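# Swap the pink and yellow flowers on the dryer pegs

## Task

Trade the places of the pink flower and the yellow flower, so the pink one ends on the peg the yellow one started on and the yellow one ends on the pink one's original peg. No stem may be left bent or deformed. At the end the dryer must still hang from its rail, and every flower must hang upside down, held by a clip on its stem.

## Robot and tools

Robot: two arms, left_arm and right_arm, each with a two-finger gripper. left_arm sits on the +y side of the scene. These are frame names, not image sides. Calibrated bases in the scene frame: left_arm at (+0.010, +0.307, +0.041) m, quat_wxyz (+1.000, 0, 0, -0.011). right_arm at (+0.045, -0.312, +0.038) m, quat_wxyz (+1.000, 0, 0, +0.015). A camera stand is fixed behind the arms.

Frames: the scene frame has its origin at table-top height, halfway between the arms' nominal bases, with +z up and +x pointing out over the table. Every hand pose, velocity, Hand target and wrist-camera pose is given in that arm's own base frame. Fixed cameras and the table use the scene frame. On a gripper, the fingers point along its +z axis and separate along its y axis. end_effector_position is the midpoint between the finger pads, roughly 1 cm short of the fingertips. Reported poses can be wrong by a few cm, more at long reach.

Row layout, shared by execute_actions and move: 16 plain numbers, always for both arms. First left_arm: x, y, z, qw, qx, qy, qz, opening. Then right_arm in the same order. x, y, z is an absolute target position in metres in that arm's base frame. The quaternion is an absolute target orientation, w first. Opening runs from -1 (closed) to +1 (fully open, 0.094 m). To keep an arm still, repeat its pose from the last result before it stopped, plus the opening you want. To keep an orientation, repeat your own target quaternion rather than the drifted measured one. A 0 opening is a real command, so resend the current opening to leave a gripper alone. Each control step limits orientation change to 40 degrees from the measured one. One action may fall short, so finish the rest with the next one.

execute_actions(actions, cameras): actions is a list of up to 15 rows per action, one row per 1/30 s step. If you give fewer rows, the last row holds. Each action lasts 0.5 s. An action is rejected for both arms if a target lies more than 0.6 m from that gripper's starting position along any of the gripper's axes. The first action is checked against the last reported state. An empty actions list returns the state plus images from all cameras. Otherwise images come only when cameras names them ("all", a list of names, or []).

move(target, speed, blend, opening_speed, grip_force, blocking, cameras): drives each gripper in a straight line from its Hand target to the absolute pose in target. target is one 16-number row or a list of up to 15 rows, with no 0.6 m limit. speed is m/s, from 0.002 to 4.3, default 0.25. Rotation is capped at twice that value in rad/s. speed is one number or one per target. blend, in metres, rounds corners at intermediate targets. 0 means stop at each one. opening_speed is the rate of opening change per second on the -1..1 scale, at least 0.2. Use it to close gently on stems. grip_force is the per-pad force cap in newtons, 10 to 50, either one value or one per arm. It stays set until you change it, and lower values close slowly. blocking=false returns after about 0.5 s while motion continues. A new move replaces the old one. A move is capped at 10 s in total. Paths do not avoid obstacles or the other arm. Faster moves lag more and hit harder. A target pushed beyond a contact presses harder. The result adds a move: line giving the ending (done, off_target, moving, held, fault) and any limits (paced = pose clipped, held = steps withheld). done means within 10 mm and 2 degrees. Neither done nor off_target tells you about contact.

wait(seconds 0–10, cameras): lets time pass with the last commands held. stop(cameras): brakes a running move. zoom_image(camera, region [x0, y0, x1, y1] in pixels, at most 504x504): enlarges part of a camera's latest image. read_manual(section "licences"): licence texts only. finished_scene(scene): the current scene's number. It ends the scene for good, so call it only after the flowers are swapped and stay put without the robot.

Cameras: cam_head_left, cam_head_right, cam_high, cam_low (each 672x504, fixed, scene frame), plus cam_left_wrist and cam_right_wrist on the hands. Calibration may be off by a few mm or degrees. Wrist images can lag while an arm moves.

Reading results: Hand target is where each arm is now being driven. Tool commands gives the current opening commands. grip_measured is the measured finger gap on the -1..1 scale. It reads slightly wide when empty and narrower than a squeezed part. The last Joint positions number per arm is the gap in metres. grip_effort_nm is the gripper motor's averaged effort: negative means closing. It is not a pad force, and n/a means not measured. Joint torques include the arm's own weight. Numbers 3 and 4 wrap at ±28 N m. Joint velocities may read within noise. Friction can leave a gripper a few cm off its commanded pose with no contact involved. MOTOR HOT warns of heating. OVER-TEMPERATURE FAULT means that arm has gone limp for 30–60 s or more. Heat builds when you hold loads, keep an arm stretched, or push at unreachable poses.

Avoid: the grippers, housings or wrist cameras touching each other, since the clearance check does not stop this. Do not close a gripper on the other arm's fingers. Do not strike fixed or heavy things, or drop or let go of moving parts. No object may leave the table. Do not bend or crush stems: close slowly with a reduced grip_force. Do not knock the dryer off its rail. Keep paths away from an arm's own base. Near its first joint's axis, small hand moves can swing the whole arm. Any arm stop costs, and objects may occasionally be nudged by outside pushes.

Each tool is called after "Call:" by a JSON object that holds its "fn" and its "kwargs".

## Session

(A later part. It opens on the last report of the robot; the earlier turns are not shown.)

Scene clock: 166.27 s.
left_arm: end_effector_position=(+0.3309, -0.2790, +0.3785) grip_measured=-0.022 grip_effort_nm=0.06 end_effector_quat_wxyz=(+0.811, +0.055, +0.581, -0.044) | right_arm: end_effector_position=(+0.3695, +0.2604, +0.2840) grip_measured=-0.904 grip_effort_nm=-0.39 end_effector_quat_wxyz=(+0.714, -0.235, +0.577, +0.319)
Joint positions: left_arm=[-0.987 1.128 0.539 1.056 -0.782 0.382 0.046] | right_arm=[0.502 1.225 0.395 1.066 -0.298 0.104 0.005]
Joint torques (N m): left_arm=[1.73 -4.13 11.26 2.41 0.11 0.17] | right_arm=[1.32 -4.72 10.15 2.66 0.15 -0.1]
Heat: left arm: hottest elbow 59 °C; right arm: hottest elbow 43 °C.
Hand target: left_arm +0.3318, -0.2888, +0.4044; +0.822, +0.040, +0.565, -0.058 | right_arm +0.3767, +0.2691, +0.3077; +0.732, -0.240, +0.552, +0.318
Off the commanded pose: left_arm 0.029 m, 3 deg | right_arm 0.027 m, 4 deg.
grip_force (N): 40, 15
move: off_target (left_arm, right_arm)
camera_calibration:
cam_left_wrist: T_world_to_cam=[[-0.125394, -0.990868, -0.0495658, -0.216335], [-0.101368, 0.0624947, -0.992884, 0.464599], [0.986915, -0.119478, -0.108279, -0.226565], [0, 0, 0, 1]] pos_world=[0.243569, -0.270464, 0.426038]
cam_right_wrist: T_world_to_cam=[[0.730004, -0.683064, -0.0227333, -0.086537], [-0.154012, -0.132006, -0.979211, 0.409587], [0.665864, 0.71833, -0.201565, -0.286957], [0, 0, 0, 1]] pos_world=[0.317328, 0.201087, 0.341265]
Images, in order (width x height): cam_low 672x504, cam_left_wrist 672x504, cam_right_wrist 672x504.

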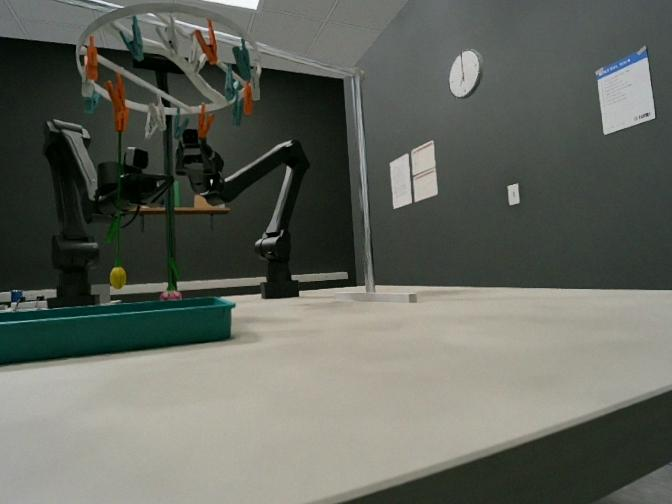

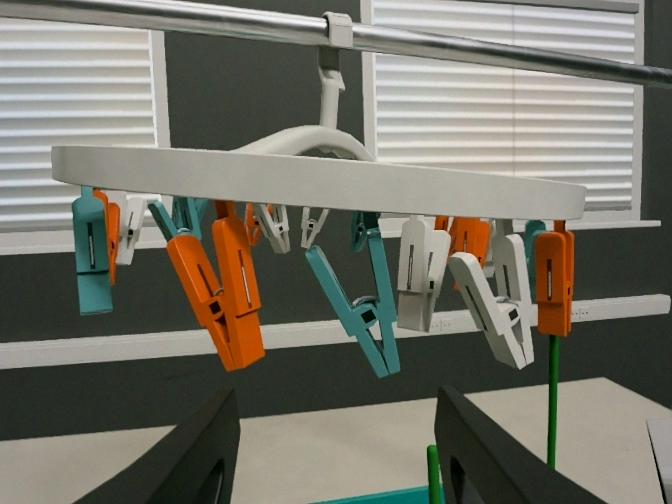

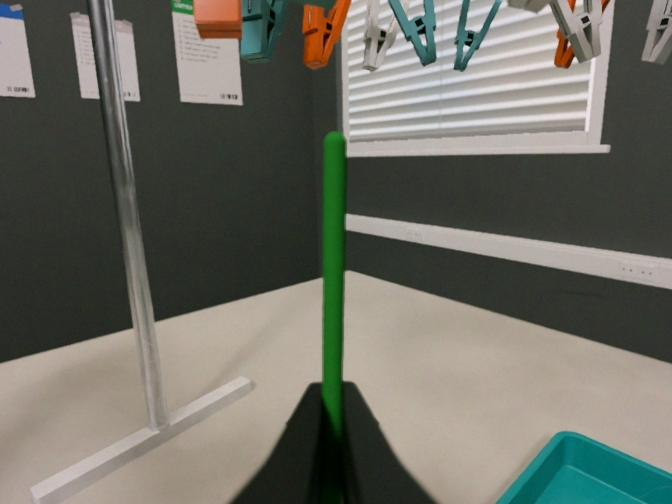

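Call:
{"fn": "move", "kwargs": {"target": [[0.4075, -0.3060, 0.4275, 0.8221, 0.0395, 0.565, -0.0575, -0.02, 0.378, 0.270, 0.308, 0.7324, -0.2399, 0.5519, 0.3184, -1.0]], "speed": 0.12, "cameras": ["cam_left_wrist", "cam_right_wrist"]}}

Call:
{"fn": "zoom_image", "kwargs": {"camera": "cam_left_wrist", "region": [210, 270, 470, 504]}}

Scene clock: 181.50 s.
left_arm: end_effector_position=(+0.3964, -0.3008, +0.4051) grip_measured=-0.022 grip_effort_nm=0.06 end_effector_quat_wxyz=(+0.815, +0.054, +0.575, -0.050) | right_arm: end_effector_position=(+0.3695, +0.2604, +0.2840) grip_measured=-0.904 grip_effort_nm=-0.39 end_effector_quat_wxyz=(+0.714, -0.235, +0.577, +0.319)
Joint positions: left_arm=[-0.865 1.248 0.711 0.973 -0.661 0.312 0.046] | right_arm=[0.502 1.225 0.395 1.066 -0.298 0.104 0.005]
Joint torques (N m): left_arm=[3.31 -6.12 11.69 1.24 0.31 -0.03] | right_arm=[1.32 -4.84 10.14 2.59 0.13 -0.11]
Heat: left arm: hottest elbow 64 °C; right arm: hottest elbow 43 °C.
Hand target: left_arm +0.4062, -0.3049, +0.4271; +0.822, +0.040, +0.565, -0.057 | right_arm +0.3767, +0.2691, +0.3077; +0.732, -0.240, +0.552, +0.318
Off the commanded pose: left_arm 0.026 m, 2 deg | right_arm 0.027 m, 4 deg.
grip_force (N): 40, 15
move: off_target (left_arm, right_arm)
camera_calibration:
cam_left_wrist: T_world_to_cam=[[-0.134068, -0.990055, -0.0426159, -0.227469], [-0.086977, 0.0545944, -0.994713, 0.491645], [0.987148, -0.129653, -0.0934314, -0.300063], [0, 0, 0, 1]] pos_world=[0.308472, -0.290952, 0.451317]
cam_right_wrist: T_world_to_cam=[[0.729954, -0.683128, -0.0224278, -0.0865443], [-0.153806, -0.1322, -0.979217, 0.409577], [0.665966, 0.718233, -0.20157, -0.28704], [0, 0, 0, 1]] pos_world=[0.317327, 0.201187, 0.341265]
Images, in order (width x height): cam_left_wrist 672x504, cam_right_wrist 672x504.

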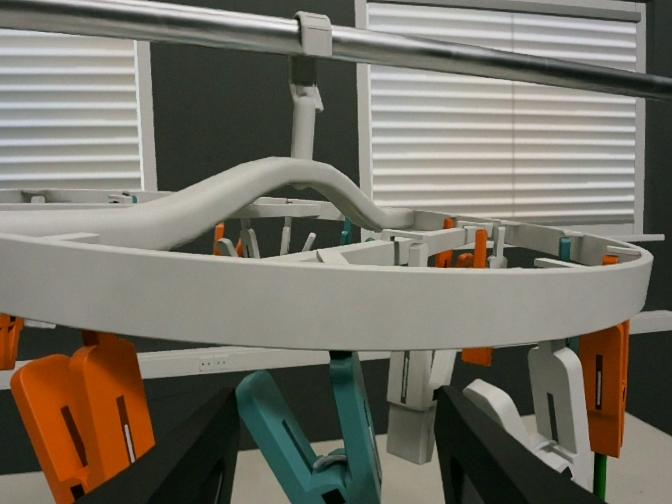

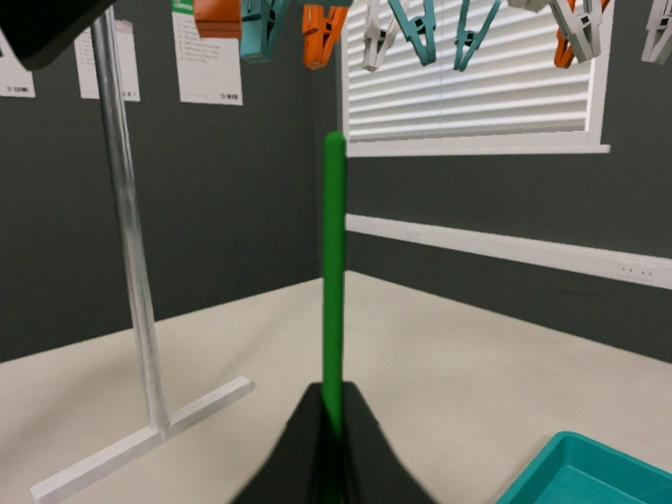

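Scaled by 1.938 from the camera's 672x504 image, which has a finer 960x720 frame.

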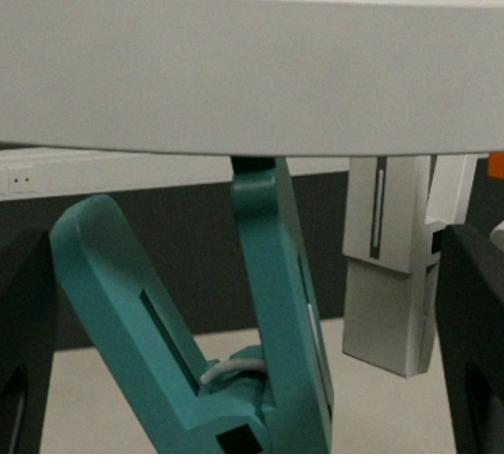

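Call:
{"fn": "move", "kwargs": {"target": [0.4075, -0.3060, 0.4275, 0.8221, 0.0395, 0.565, -0.0575, -0.95, 0.378, 0.270, 0.308, 0.7324, -0.2399, 0.5519, 0.3184, -1.0], "opening_speed": 0.5, "grip_force": [40, 15], "cameras": ["cam_left_wrist", "cam_right_wrist", "cam_low"]}}

Scene clock: 200.43 s.
left_arm: end_effector_position=(+0.3965, -0.3010, +0.4049) grip_measured=-0.912 grip_effort_nm=-0.82 end_effector_quat_wxyz=(+0.815, +0.054, +0.575, -0.050) | right_arm: end_effector_position=(+0.3695, +0.2604, +0.2840) grip_measured=-0.904 grip_effort_nm=-0.39 end_effector_quat_wxyz=(+0.714, -0.235, +0.577, +0.319)
Joint positions: left_arm=[-0.865 1.248 0.711 0.973 -0.661 0.311 0.004] | right_arm=[0.502 1.225 0.395 1.066 -0.298 0.104 0.005]
Joint torques (N m): left_arm=[3.37 -5.95 11.69 1.26 0.28 -0.06] | right_arm=[1.49 -4.72 10.14 2.66 0.13 -0.12]
Heat: left arm: hottest elbow 63 °C; right arm: hottest elbow 44 °C.
Hand target: left_arm +0.4062, -0.3049, +0.4271; +0.822, +0.040, +0.565, -0.057 | right_arm +0.3767, +0.2691, +0.3077; +0.732, -0.240, +0.552, +0.318
Off the commanded pose: left_arm 0.026 m, 2 deg | right_arm 0.027 m, 4 deg.
grip_force (N): 40, 15
move: off_target (left_arm, right_arm)
camera_calibration:
cam_left_wrist: T_world_to_cam=[[-0.134838, -0.98998, -0.0419287, -0.227612], [-0.0872329, 0.0540109, -0.994723, 0.491375], [0.98702, -0.130469, -0.0936415, -0.300296], [0, 0, 0, 1]] pos_world=[0.308571, -0.291051, 0.451118]
cam_right_wrist: T_world_to_cam=[[0.729954, -0.683128, -0.0224278, -0.0865443], [-0.153806, -0.1322, -0.979217, 0.409577], [0.665966, 0.718233, -0.20157, -0.28704], [0, 0, 0, 1]] pos_world=[0.317327, 0.201187, 0.341265]
Images, in order (width x height): cam_low 672x504, cam_left_wrist 672x504, cam_right_wrist 672x504.

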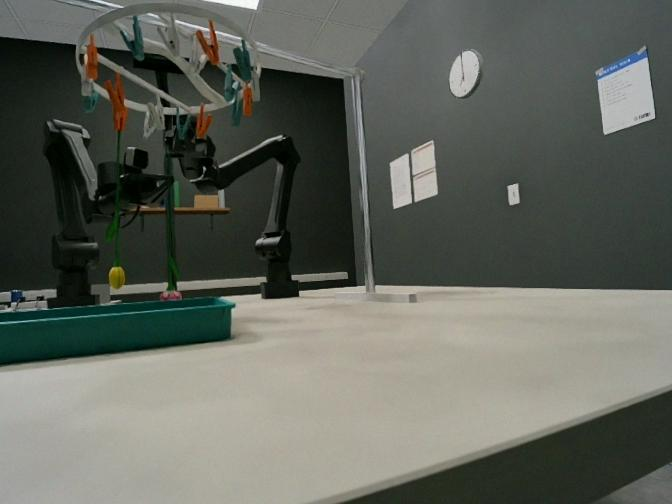

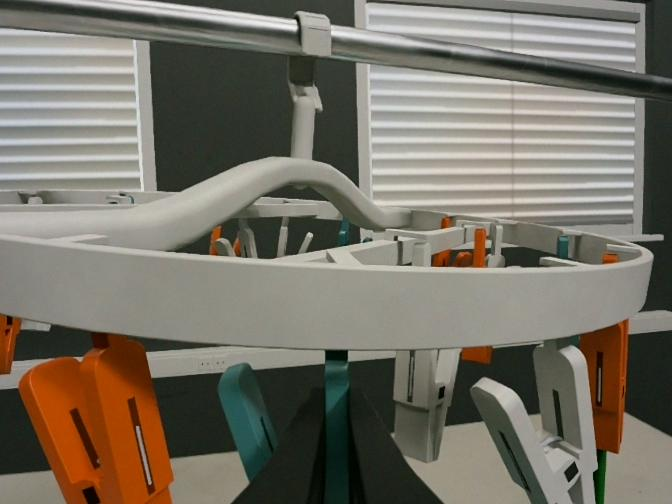

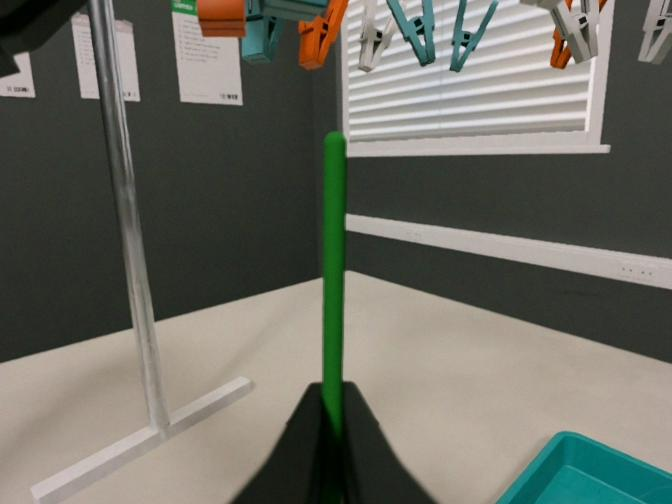

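Call:
{"fn": "move", "kwargs": {"target": [[0.4075, -0.3060, 0.4275, 0.8221, 0.0395, 0.565, -0.0575, -0.72, 0.378, 0.270, 0.308, 0.7324, -0.2399, 0.5519, 0.3184, -1.0], [0.368, -0.2925, 0.4145, 0.8221, 0.0395, 0.565, -0.0575, 0.06, 0.378, 0.270, 0.308, 0.7324, -0.2399, 0.5519, 0.3184, -1.0], [0.408, -0.3022, 0.4275, 0.8221, 0.0395, 0.565, -0.0575, 0.06, 0.378, 0.270, 0.308, 0.7324, -0.2399, 0.5519, 0.3184, -1.0]], "speed": 0.08, "cameras": ["cam_left_wrist"]}}

Scene clock: 223.83 s.
left_arm: end_effector_position=(+0.3968, -0.2973, +0.4051) grip_measured=+0.058 grip_effort_nm=0.06 end_effector_quat_wxyz=(+0.815, +0.054, +0.575, -0.050) | right_arm: end_effector_position=(+0.3695, +0.2604, +0.2840) grip_measured=-0.904 grip_effort_nm=-0.39 end_effector_quat_wxyz=(+0.714, -0.235, +0.577, +0.319)
Joint positions: left_arm=[-0.857 1.24 0.705 0.969 -0.654 0.308 0.05] | right_arm=[0.502 1.225 0.395 1.066 -0.298 0.104 0.005]
Joint torques (N m): left_arm=[3.37 -5.89 11.69 1.26 0.3 -0.04] | right_arm=[1.26 -4.72 10.18 2.61 0.11 -0.11]
Heat: left arm: hottest elbow 63 °C; right arm: hottest elbow 44 °C.
Hand target: left_arm +0.4066, -0.3012, +0.4273; +0.822, +0.040, +0.565, -0.058 | right_arm +0.3767, +0.2691, +0.3077; +0.732, -0.240, +0.552, +0.318
Off the commanded pose: left_arm 0.026 m, 2 deg | right_arm 0.027 m, 4 deg.
grip_force (N): 40, 15
move: off_target (left_arm, right_arm); target 2's new opening was sent with left_arm's hand 0.012 m and 2 deg from that target
camera_calibration:
cam_left_wrist: T_world_to_cam=[[-0.134522, -0.99002, -0.041996, -0.224079], [-0.0869408, 0.0540098, -0.994748, 0.491326], [0.987089, -0.130164, -0.0933386, -0.300174], [0, 0, 0, 1]] pos_world=[0.308872, -0.287451, 0.451317]
Images, in order (width x height): cam_left_wrist 672x504.

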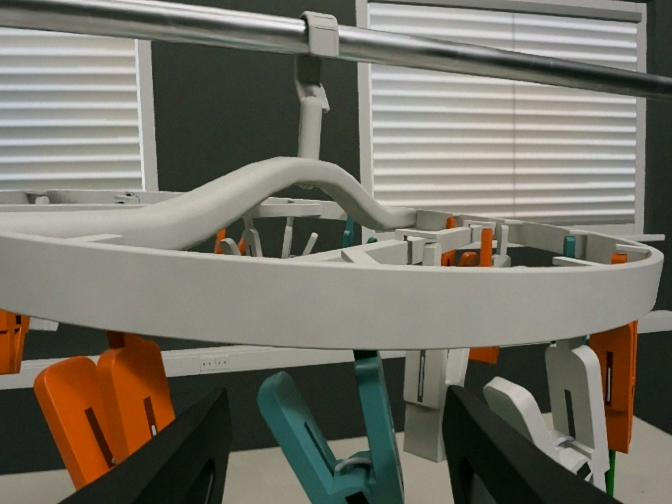

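Call:
{"fn": "move", "kwargs": {"target": [0.408, -0.3022, 0.4275, 0.8221, 0.0395, 0.565, -0.0575, -0.95, 0.378, 0.270, 0.308, 0.7324, -0.2399, 0.5519, 0.3184, -1.0], "opening_speed": 0.6, "cameras": ["cam_left_wrist", "cam_right_wrist", "cam_low"]}}

Scene clock: 229.67 s.
left_arm: end_effector_position=(+0.3969, -0.2975, +0.4049) grip_measured=-0.922 grip_effort_nm=-0.81 end_effector_quat_wxyz=(+0.815, +0.054, +0.575, -0.050) | right_arm: end_effector_position=(+0.3695, +0.2604, +0.2840) grip_measured=-0.904 grip_effort_nm=-0.38 end_effector_quat_wxyz=(+0.714, -0.235, +0.577, +0.319)
Joint positions: left_arm=[-0.857 1.241 0.705 0.969 -0.654 0.307 0.004] | right_arm=[0.502 1.225 0.395 1.066 -0.298 0.104 0.005]
Joint torques (N m): left_arm=[3.37 -5.95 11.67 1.28 0.28 -0.06] | right_arm=[1.32 -4.78 10.14 2.59 0.13 -0.13]
Heat: left arm: hottest elbow 62 °C; right arm: hottest elbow 45 °C.
Hand target: left_arm +0.4066, -0.3011, +0.4272; +0.822, +0.040, +0.565, -0.057 | right_arm +0.3767, +0.2691, +0.3077; +0.732, -0.240, +0.552, +0.318
Off the commanded pose: left_arm 0.026 m, 2 deg | right_arm 0.027 m, 4 deg.
grip_force (N): 40, 15
move: off_target (left_arm, right_arm)
camera_calibration:
cam_left_wrist: T_world_to_cam=[[-0.135137, -0.989942, -0.0418762, -0.224013], [-0.0874172, 0.0540111, -0.994707, 0.491271], [0.986963, -0.130761, -0.0938368, -0.300212], [0, 0, 0, 1]] pos_world=[0.308971, -0.28755, 0.451118]
cam_right_wrist: T_world_to_cam=[[0.729954, -0.683128, -0.0224278, -0.0865443], [-0.153806, -0.1322, -0.979217, 0.409577], [0.665966, 0.718233, -0.20157, -0.28704], [0, 0, 0, 1]] pos_world=[0.317327, 0.201187, 0.341265]
Images, in order (width x height): cam_low 672x504, cam_left_wrist 672x504, cam_right_wrist 672x504.

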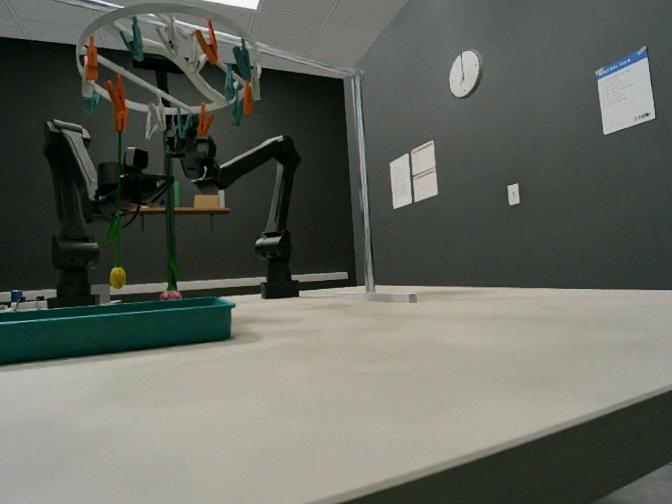

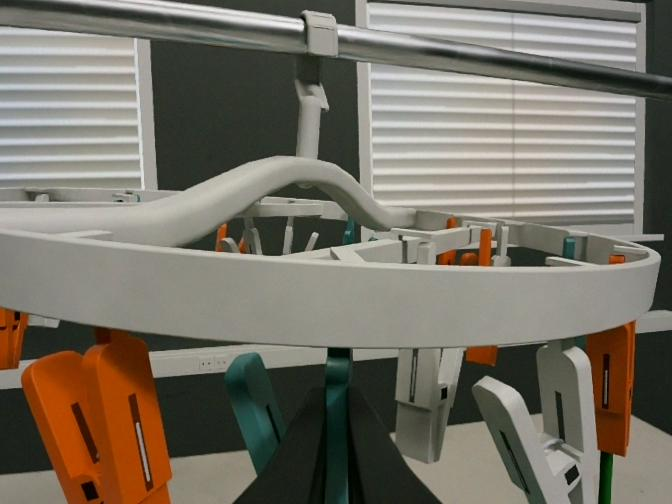

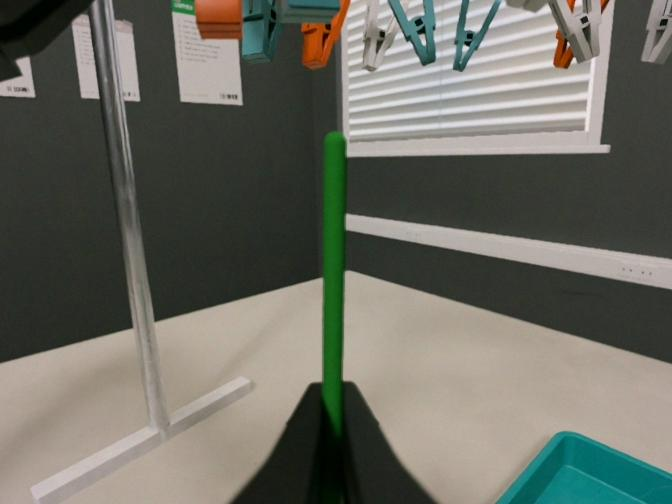

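Call:
{"fn": "zoom_image", "kwargs": {"camera": "cam_left_wrist", "region": [180, 320, 480, 504]}}

Call:
{"fn": "zoom_image", "kwargs": {"camera": "cam_low", "region": [130, 80, 250, 170]}}

Scaled by 1.680 from the camera's 672x504 image, which has a finer 960x720 frame.

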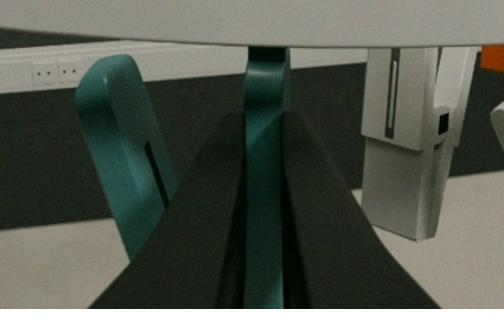

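Scaled by 4.200 from the camera's 672x504 image, which has a finer 960x720 frame.

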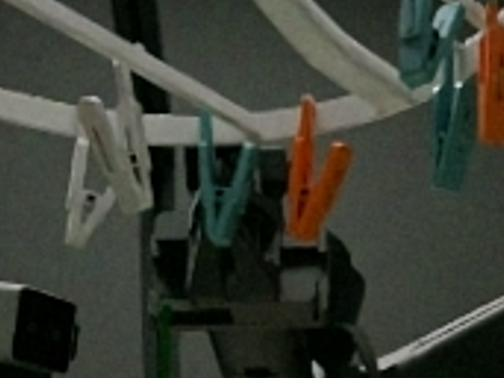

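Call:
{"fn": "move", "kwargs": {"target": [[0.408, -0.3022, 0.4275, 0.8221, 0.0395, 0.565, -0.0575, -0.70, 0.378, 0.270, 0.308, 0.7324, -0.2399, 0.5519, 0.3184, -1.0], [0.355, -0.2927, 0.409, 0.8221, 0.0395, 0.565, -0.0575, -0.70, 0.378, 0.270, 0.308, 0.7324, -0.2399, 0.5519, 0.3184, -1.0]], "speed": 0.08, "cameras": ["cam_left_wrist", "cam_low"]}}

Call:
{"fn": "zoom_image", "kwargs": {"camera": "cam_left_wrist", "region": [120, 260, 560, 504]}}

Call:
{"fn": "zoom_image", "kwargs": {"camera": "cam_low", "region": [130, 80, 250, 170]}}

Scene clock: 272.93 s.
left_arm: end_effector_position=(+0.3619, -0.2942, +0.3989) grip_measured=-0.702 grip_effort_nm=0.06 end_effector_quat_wxyz=(+0.816, +0.046, +0.574, -0.051) | right_arm: end_effector_position=(+0.3695, +0.2604, +0.2840) grip_measured=-0.904 grip_effort_nm=-0.39 end_effector_quat_wxyz=(+0.714, -0.235, +0.577, +0.319)
Joint positions: left_arm=[-0.935 1.194 0.641 1.023 -0.736 0.346 0.014] | right_arm=[0.502 1.225 0.395 1.066 -0.298 0.104 0.005]
Joint torques (N m): left_arm=[1.73 -7.3 7.51 2.43 0.11 0.16] | right_arm=[1.26 -4.66 10.13 2.59 0.12 -0.11]
Heat: left arm: hottest elbow 62 °C; right arm: hottest elbow 46 °C.
Hand target: left_arm +0.3551, -0.2927, +0.4090; +0.822, +0.039, +0.565, -0.058 | right_arm +0.3767, +0.2691, +0.3077; +0.732, -0.240, +0.552, +0.318
Off the commanded pose: left_arm 0.012 m, 2 deg | right_arm 0.027 m, 4 deg.
grip_force (N): 40, 15
move: off_target (left_arm, right_arm)
camera_calibration:
cam_left_wrist: T_world_to_cam=[[-0.125373, -0.991731, -0.0273891, -0.235603], [-0.0873246, 0.0385308, -0.995434, 0.477773], [0.988259, -0.122409, -0.0914333, -0.264804], [0, 0, 0, 1]] pos_world=[0.273878, -0.284479, 0.444927]
Images, in order (width x height): cam_low 672x504, cam_left_wrist 672x504.

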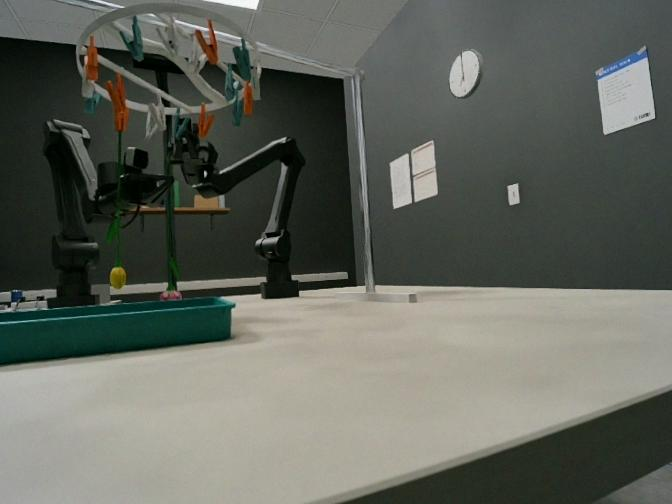

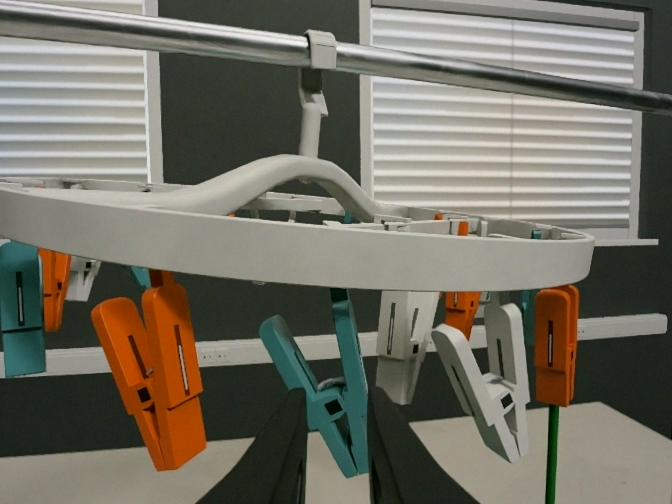

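Scaled by 1.145 from the camera's 672x504 image, which has a finer 960x720 frame.

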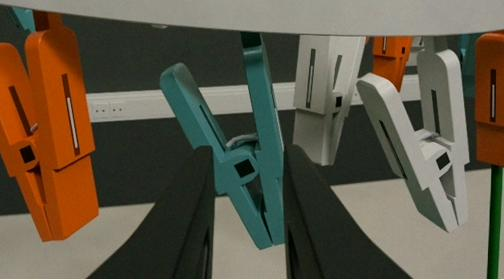

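Scaled by 4.200 from the camera's 672x504 image, which has a finer 960x720 frame.

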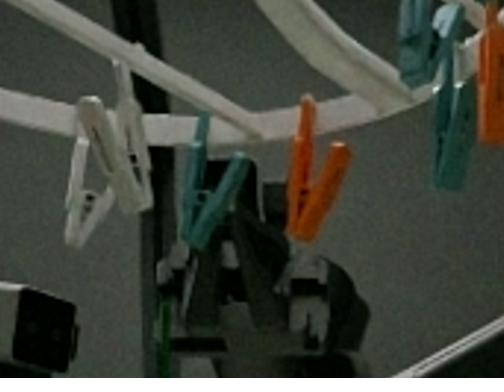

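Call:
{"fn": "zoom_image", "kwargs": {"camera": "cam_left_wrist", "region": [240, 270, 400, 490]}}

Scaled by 2.291 from the camera's 672x504 image, which has a finer 960x720 frame.

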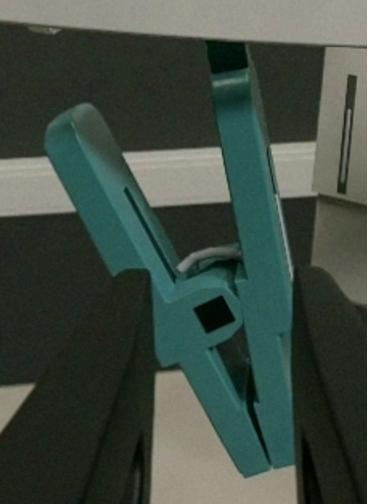

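Call:
{"fn": "move", "kwargs": {"target": [[0.3804, -0.2918, 0.412, 0.8161, 0.0788, 0.5609, -0.1147, 0.03, 0.378, 0.270, 0.308, 0.7324, -0.2399, 0.5519, 0.3184, -1.0], [0.421, -0.3035, 0.4275, 0.8161, 0.0788, 0.5609, -0.1147, 0.03, 0.378, 0.270, 0.308, 0.7324, -0.2399, 0.5519, 0.3184, -1.0]], "speed": 0.1, "blend": [0.01, 0], "cameras": ["cam_left_wrist"]}}

Scene clock: 303.30 s.
left_arm: end_effector_position=(+0.4091, -0.2993, +0.4033) grip_measured=+0.028 grip_effort_nm=0.06 end_effector_quat_wxyz=(+0.808, +0.093, +0.572, -0.108) | right_arm: end_effector_position=(+0.3695, +0.2604, +0.2840) grip_measured=-0.904 grip_effort_nm=-0.38 end_effector_quat_wxyz=(+0.714, -0.235, +0.577, +0.319)
Joint positions: left_arm=[-0.784 1.221 0.699 0.898 -0.461 0.201 0.048] | right_arm=[0.502 1.225 0.395 1.066 -0.298 0.104 0.005]
Joint torques (N m): left_arm=[3.31 -5.77 11.86 1.47 0.25 -0.08] | right_arm=[1.2 -4.72 10.15 2.63 0.13 -0.11]
Heat: left arm: hottest elbow 61 °C; right arm: hottest elbow 46 °C.
Hand target: left_arm +0.4195, -0.3024, +0.4270; +0.816, +0.079, +0.561, -0.115 | right_arm +0.3767, +0.2691, +0.3077; +0.732, -0.240, +0.552, +0.318
Off the commanded pose: left_arm 0.027 m, 2 deg | right_arm 0.027 m, 4 deg.
grip_force (N): 40, 15
move: off_target (left_arm, right_arm)
camera_calibration:
cam_left_wrist: T_world_to_cam=[[-0.271248, -0.96179, -0.0372122, -0.161943], [-0.0851691, 0.0624938, -0.994405, 0.492398], [0.958734, -0.266561, -0.0988661, -0.339703], [0, 0, 0, 1]] pos_world=[0.323695, -0.277079, 0.450032]
Images, in order (width x height): cam_left_wrist 672x504.

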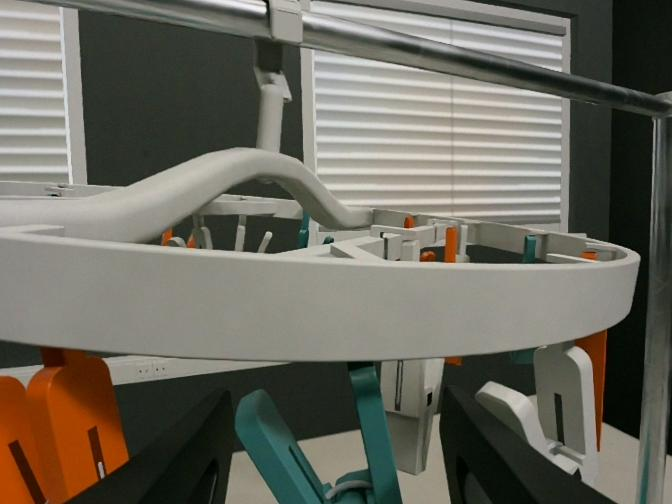

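Call:
{"fn": "move", "kwargs": {"target": [0.421, -0.3035, 0.4275, 0.8161, 0.0788, 0.5609, -0.1147, -0.95, 0.378, 0.270, 0.308, 0.7324, -0.2399, 0.5519, 0.3184, -1.0], "opening_speed": 0.5, "cameras": ["cam_left_wrist", "cam_right_wrist", "cam_low"]}}

Call:
{"fn": "zoom_image", "kwargs": {"camera": "cam_low", "region": [130, 80, 250, 170]}}

Scene clock: 314.17 s.
left_arm: end_effector_position=(+0.4092, -0.2995, +0.4030) grip_measured=-0.579 grip_effort_nm=-0.88 end_effector_quat_wxyz=(+0.808, +0.093, +0.572, -0.108) | right_arm: end_effector_position=(+0.3695, +0.2604, +0.2840) grip_measured=-0.904 grip_effort_nm=-0.39 end_effector_quat_wxyz=(+0.714, -0.235, +0.577, +0.319)
Joint positions: left_arm=[-0.784 1.222 0.699 0.898 -0.461 0.201 0.02] | right_arm=[0.502 1.225 0.395 1.066 -0.298 0.104 0.005]
Joint torques (N m): left_arm=[3.37 -5.83 11.92 1.4 0.23 -0.06] | right_arm=[0.97 -4.78 10.13 2.69 0.12 -0.11]
Heat: left arm: hottest elbow 60 °C; right arm: hottest elbow 47 °C.
Hand target: left_arm +0.4195, -0.3025, +0.4270; +0.816, +0.079, +0.561, -0.115 | right_arm +0.3767, +0.2691, +0.3077; +0.732, -0.240, +0.552, +0.318
Off the commanded pose: left_arm 0.028 m, 2 deg | right_arm 0.027 m, 4 deg.
grip_force (N): 40, 15
move: off_target (left_arm, right_arm)
camera_calibration:
cam_left_wrist: T_world_to_cam=[[-0.271863, -0.961625, -0.0369917, -0.161945], [-0.0857651, 0.0624975, -0.994353, 0.492302], [0.958507, -0.267155, -0.0994646, -0.339799], [0, 0, 0, 1]] pos_world=[0.323895, -0.277277, 0.449733]
cam_right_wrist: T_world_to_cam=[[0.729954, -0.683128, -0.0224278, -0.0865443], [-0.153806, -0.1322, -0.979217, 0.409577], [0.665966, 0.718233, -0.20157, -0.28704], [0, 0, 0, 1]] pos_world=[0.317327, 0.201187, 0.341265]
Images, in order (width x height): cam_low 672x504, cam_left_wrist 672x504, cam_right_wrist 672x504.

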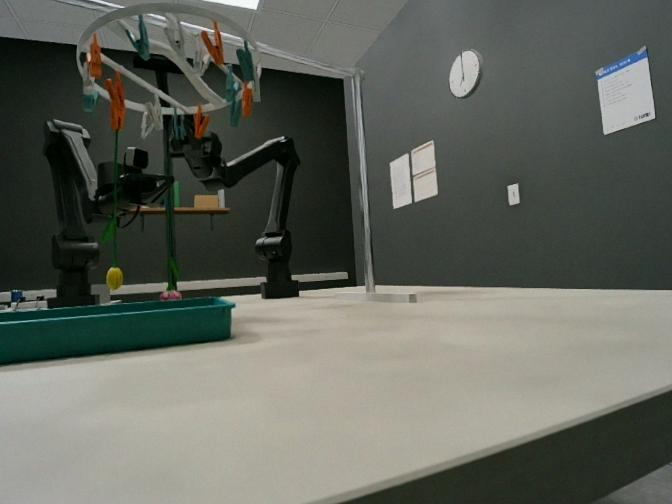

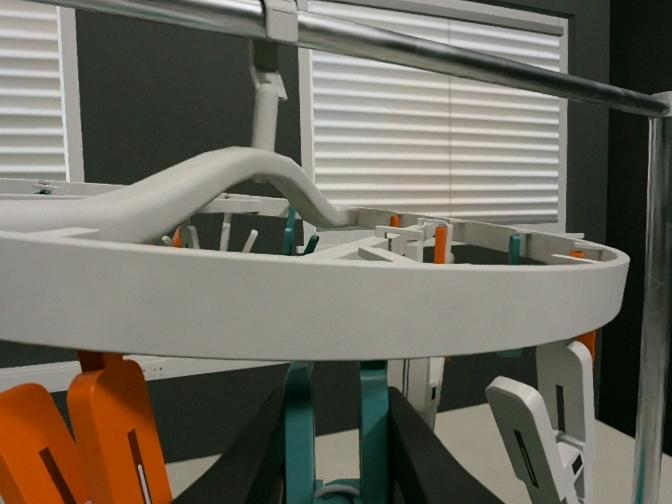

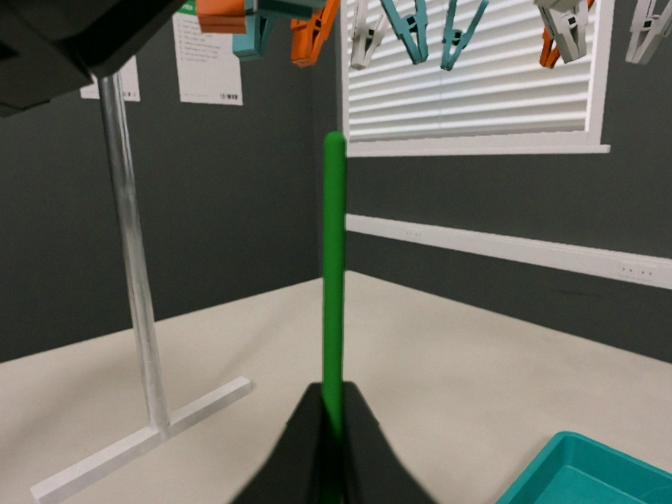

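Scaled by 4.200 from the camera's 672x504 image, which has a finer 960x720 frame.

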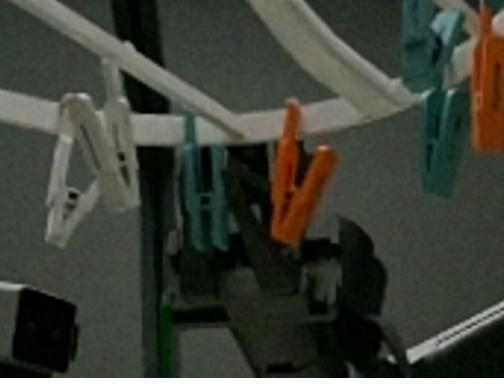

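Call:
{"fn": "move", "kwargs": {"target": [0.421, -0.3035, 0.4275, 0.8161, 0.0788, 0.5609, -0.1147, -0.95, 0.3885, 0.2925, 0.321, 0.7324, -0.2399, 0.5519, 0.3184, -1.0], "speed": 0.08, "cameras": ["cam_left_wrist", "cam_right_wrist", "cam_low"]}}

Call:
{"fn": "zoom_image", "kwargs": {"camera": "cam_low", "region": [140, 90, 220, 170]}}

Call:
{"fn": "zoom_image", "kwargs": {"camera": "cam_right_wrist", "region": [210, 0, 480, 200]}}

Scene clock: 335.17 s.
left_arm: end_effector_position=(+0.4092, -0.2995, +0.4030) grip_measured=-0.579 grip_effort_nm=-0.88 end_effector_quat_wxyz=(+0.808, +0.093, +0.572, -0.108) | right_arm: end_effector_position=(+0.3793, +0.2817, +0.3023) grip_measured=-0.904 grip_effort_nm=-0.39 end_effector_quat_wxyz=(+0.722, -0.235, +0.567, +0.320)
Joint positions: left_arm=[-0.784 1.222 0.699 0.898 -0.461 0.201 0.02] | right_arm=[0.547 1.248 0.461 1.045 -0.255 0.091 0.005]
Joint torques (N m): left_arm=[3.37 -5.83 11.9 1.4 0.23 -0.06] | right_arm=[1.2 -5.54 10.48 1.57 0.14 -0.11]
Heat: left arm: hottest elbow 60 °C; right arm: hottest elbow 47 °C.
Hand target: left_arm +0.4195, -0.3025, +0.4270; +0.816, +0.079, +0.561, -0.115 | right_arm +0.3873, +0.2917, +0.3209; +0.732, -0.240, +0.552, +0.318
Off the commanded pose: left_arm 0.028 m, 2 deg | right_arm 0.023 m, 2 deg.
grip_force (N): 40, 15
move: off_target (left_arm, right_arm)
camera_calibration:
cam_left_wrist: T_world_to_cam=[[-0.271863, -0.961625, -0.0369917, -0.161945], [-0.0857651, 0.0624975, -0.994353, 0.492302], [0.958507, -0.267155, -0.0994646, -0.339799], [0, 0, 0, 1]] pos_world=[0.323895, -0.277277, 0.449733]
cam_right_wrist: T_world_to_cam=[[0.730722, -0.682543, -0.0134402, -0.0819724], [-0.13137, -0.121268, -0.983888, 0.421739], [0.669916, 0.720714, -0.178279, -0.314399], [0, 0, 0, 1]] pos_world=[0.325924, 0.221786, 0.357792]
Images, in order (width x height): cam_low 672x504, cam_left_wrist 672x504, cam_right_wrist 672x504.

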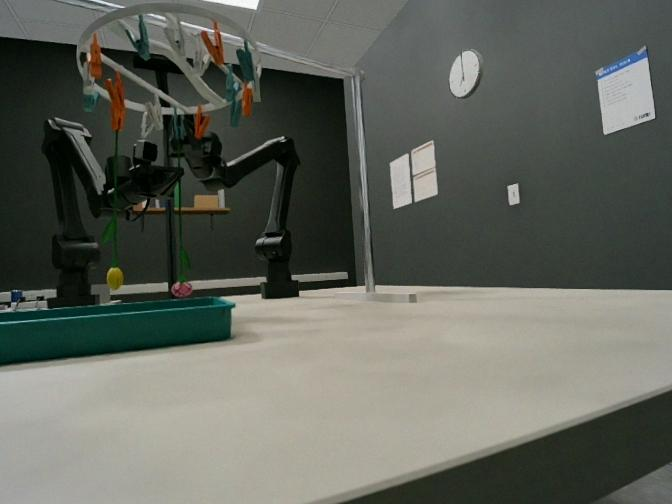

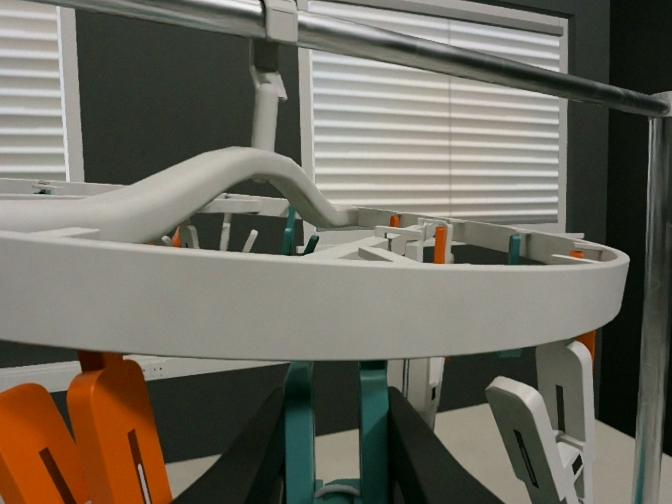

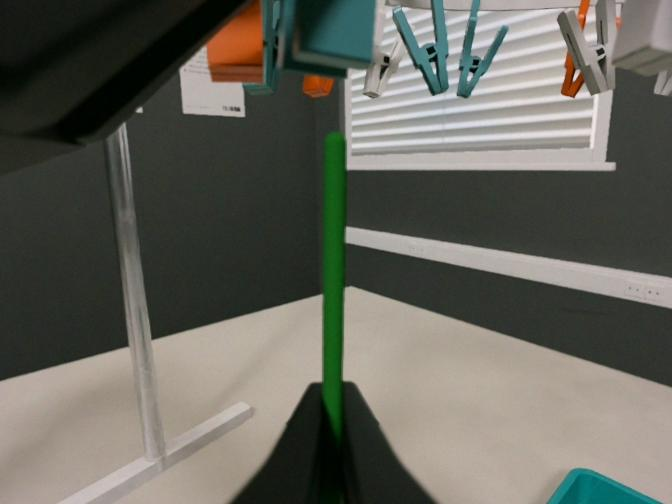

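Scaled by 6.300 from the camera's 672x504 image, which has a finer 960x720 frame.

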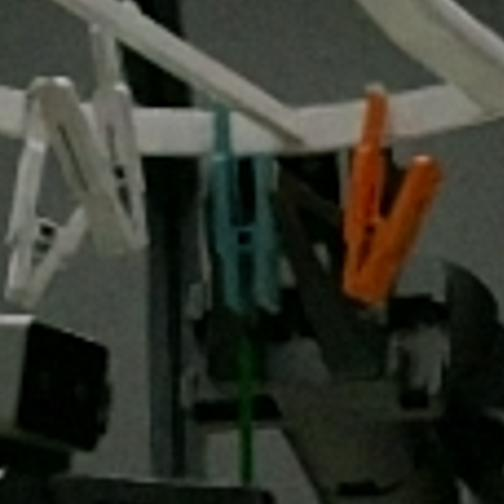

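Scaled by 1.867 from the camera's 672x504 image, which has a finer 960x720 frame.

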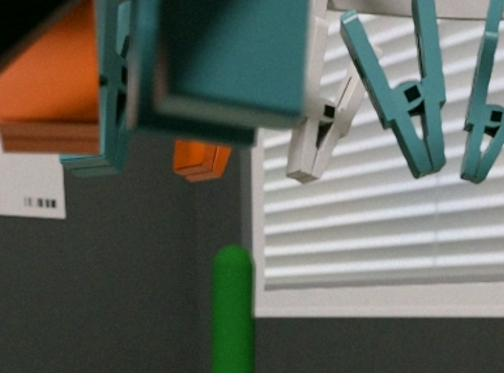

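Call:
{"fn": "move", "kwargs": {"target": [0.421, -0.3035, 0.4275, 0.8161, 0.0788, 0.5609, -0.1147, -0.95, 0.3855, 0.2955, 0.329, 0.7324, -0.2399, 0.5519, 0.3184, -1.0], "speed": 0.08, "cameras": ["cam_right_wrist", "cam_low"]}}

Call:
{"fn": "zoom_image", "kwargs": {"camera": "cam_low", "region": [140, 90, 220, 170]}}

Call:
{"fn": "zoom_image", "kwargs": {"camera": "cam_right_wrist", "region": [210, 0, 480, 200]}}

Scene clock: 356.20 s.
left_arm: end_effector_position=(+0.4092, -0.2995, +0.4030) grip_measured=-0.579 grip_effort_nm=-0.88 end_effector_quat_wxyz=(+0.808, +0.093, +0.572, -0.108) | right_arm: end_effector_position=(+0.3795, +0.2861, +0.3013) grip_measured=-0.904 grip_effort_nm=-0.39 end_effector_quat_wxyz=(+0.716, -0.236, +0.574, +0.319)
Joint positions: left_arm=[-0.784 1.222 0.699 0.898 -0.461 0.201 0.02] | right_arm=[0.559 1.242 0.469 1.011 -0.243 0.087 0.005]
Joint torques (N m): left_arm=[3.43 -5.83 11.9 1.39 0.24 -0.06] | right_arm=[1.26 -7.36 10.61 1.54 0.13 -0.11]
Heat: left arm: hottest elbow 61 °C; right arm: hottest elbow 49 °C.
Hand target: left_arm +0.4195, -0.3025, +0.4270; +0.816, +0.079, +0.561, -0.115 | right_arm +0.3841, +0.2945, +0.3291; +0.733, -0.240, +0.552, +0.319
Off the commanded pose: left_arm 0.028 m, 2 deg | right_arm 0.030 m, 3 deg.
grip_force (N): 40, 15
move: off_target (left_arm, right_arm)
camera_calibration:
cam_right_wrist: T_world_to_cam=[[0.730138, -0.683069, -0.0177707, -0.0773568], [-0.146608, -0.131203, -0.980455, 0.428872], [0.667387, 0.718472, -0.19594, -0.311018], [0, 0, 0, 1]] pos_world=[0.326926, 0.226887, 0.358174]
Images, in order (width x height): cam_low 672x504, cam_right_wrist 672x504.

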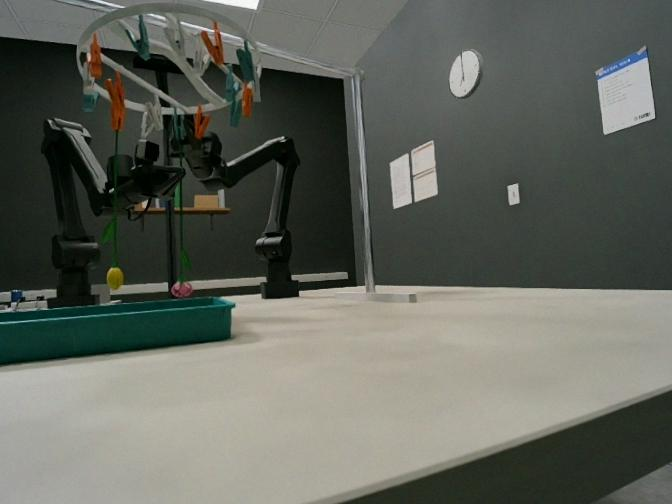

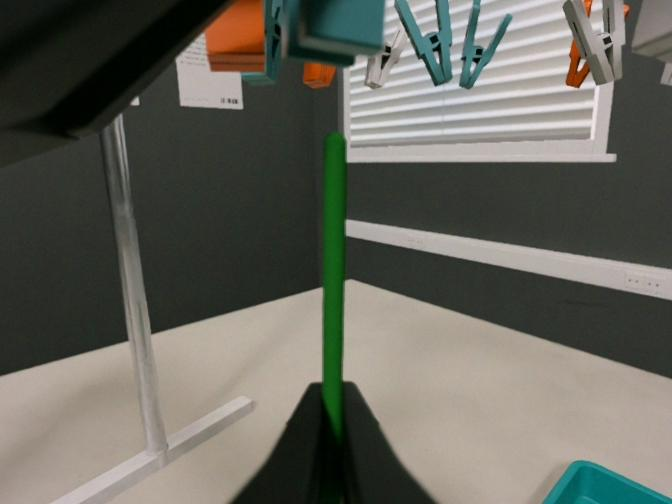

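Scaled by 6.300 from the camera's 672x504 image, which has a finer 960x720 frame.

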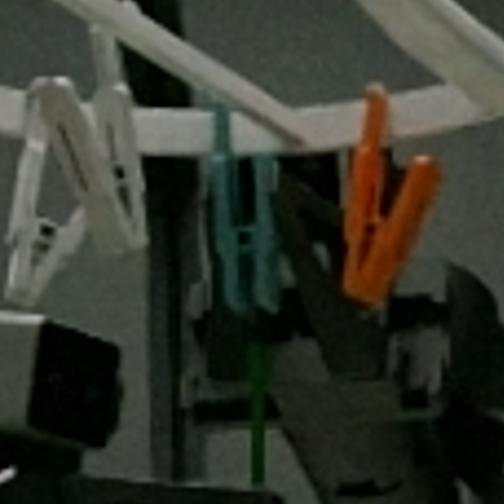

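Scaled by 1.867 from the camera's 672x504 image, which has a finer 960x720 frame.

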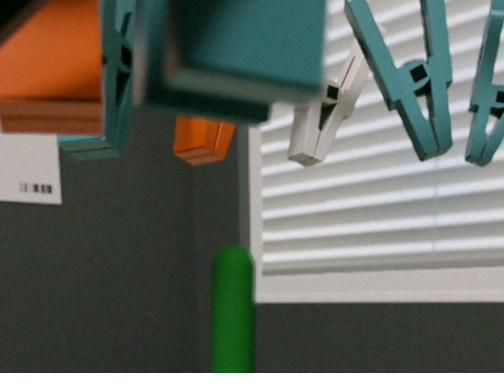

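Call:
{"fn": "move", "kwargs": {"target": [0.421, -0.3035, 0.4275, 0.8161, 0.0788, 0.5609, -0.1147, -0.95, 0.3815, 0.2945, 0.341, 0.7324, -0.2399, 0.5519, 0.3184, -1.0], "speed": 0.06, "cameras": ["cam_right_wrist", "cam_low"]}}

Call:
{"fn": "zoom_image", "kwargs": {"camera": "cam_low", "region": [140, 90, 220, 170]}}

Call:
{"fn": "zoom_image", "kwargs": {"camera": "cam_right_wrist", "region": [210, 0, 480, 200]}}

Scene clock: 363.43 s.
left_arm: end_effector_position=(+0.4092, -0.2995, +0.4030) grip_measured=-0.579 grip_effort_nm=-0.88 end_effector_quat_wxyz=(+0.808, +0.093, +0.572, -0.108) | right_arm: end_effector_position=(+0.3760, +0.2852, +0.3119) grip_measured=-0.904 grip_effort_nm=-0.39 end_effector_quat_wxyz=(+0.716, -0.236, +0.575, +0.318)
Joint positions: left_arm=[-0.784 1.222 0.699 0.898 -0.461 0.201 0.02] | right_arm=[0.563 1.198 0.475 0.96 -0.239 0.086 0.005]
Joint torques (N m): left_arm=[3.37 -5.77 11.92 1.39 0.23 -0.06] | right_arm=[1.44 -6.95 10.93 1.55 0.13 -0.13]
Heat: left arm: hottest elbow 61 °C; right arm: hottest elbow 49 °C.
Hand target: left_arm +0.4195, -0.3025, +0.4270; +0.816, +0.079, +0.561, -0.115 | right_arm +0.3801, +0.2934, +0.3408; +0.732, -0.240, +0.552, +0.318
Off the commanded pose: left_arm 0.028 m, 2 deg | right_arm 0.031 m, 3 deg.
grip_force (N): 40, 15
move: off_target (left_arm, right_arm)
camera_calibration:
cam_right_wrist: T_world_to_cam=[[0.729781, -0.683442, -0.0180834, -0.0749098], [-0.147983, -0.132083, -0.98013, 0.439352], [0.667473, 0.717957, -0.19753, -0.305243], [0, 0, 0, 1]] pos_world=[0.323426, 0.225986, 0.368973]
Images, in order (width x height): cam_low 672x504, cam_right_wrist 672x504.

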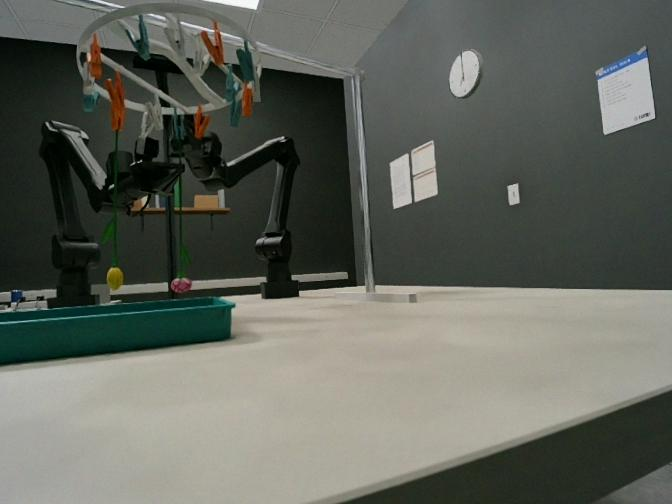

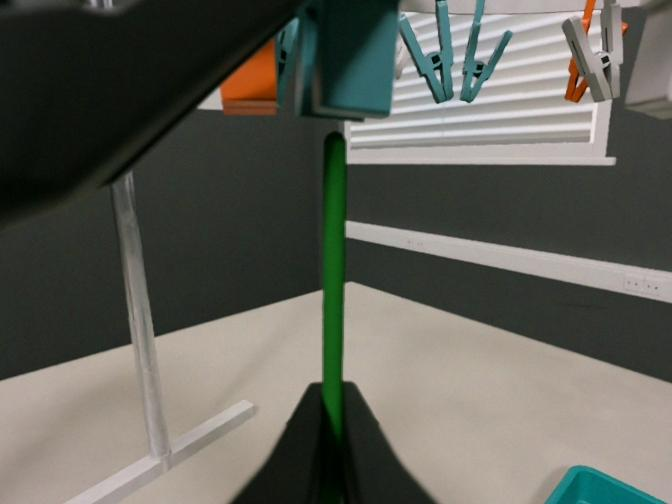

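Scaled by 6.300 from the camera's 672x504 image, which has a finer 960x720 frame.

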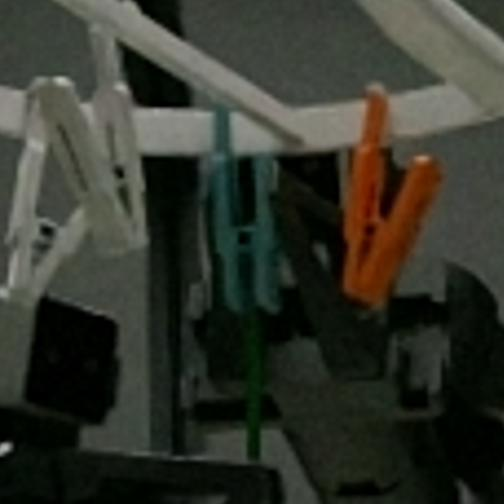

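Scaled by 1.867 from the camera's 672x504 image, which has a finer 960x720 frame.

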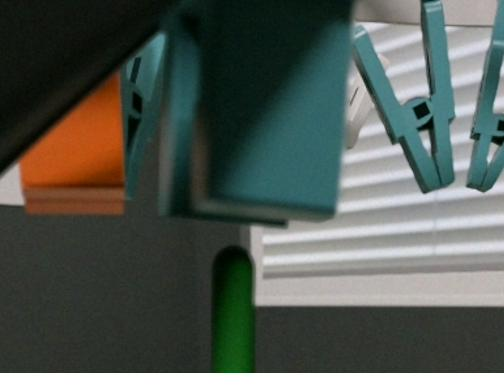

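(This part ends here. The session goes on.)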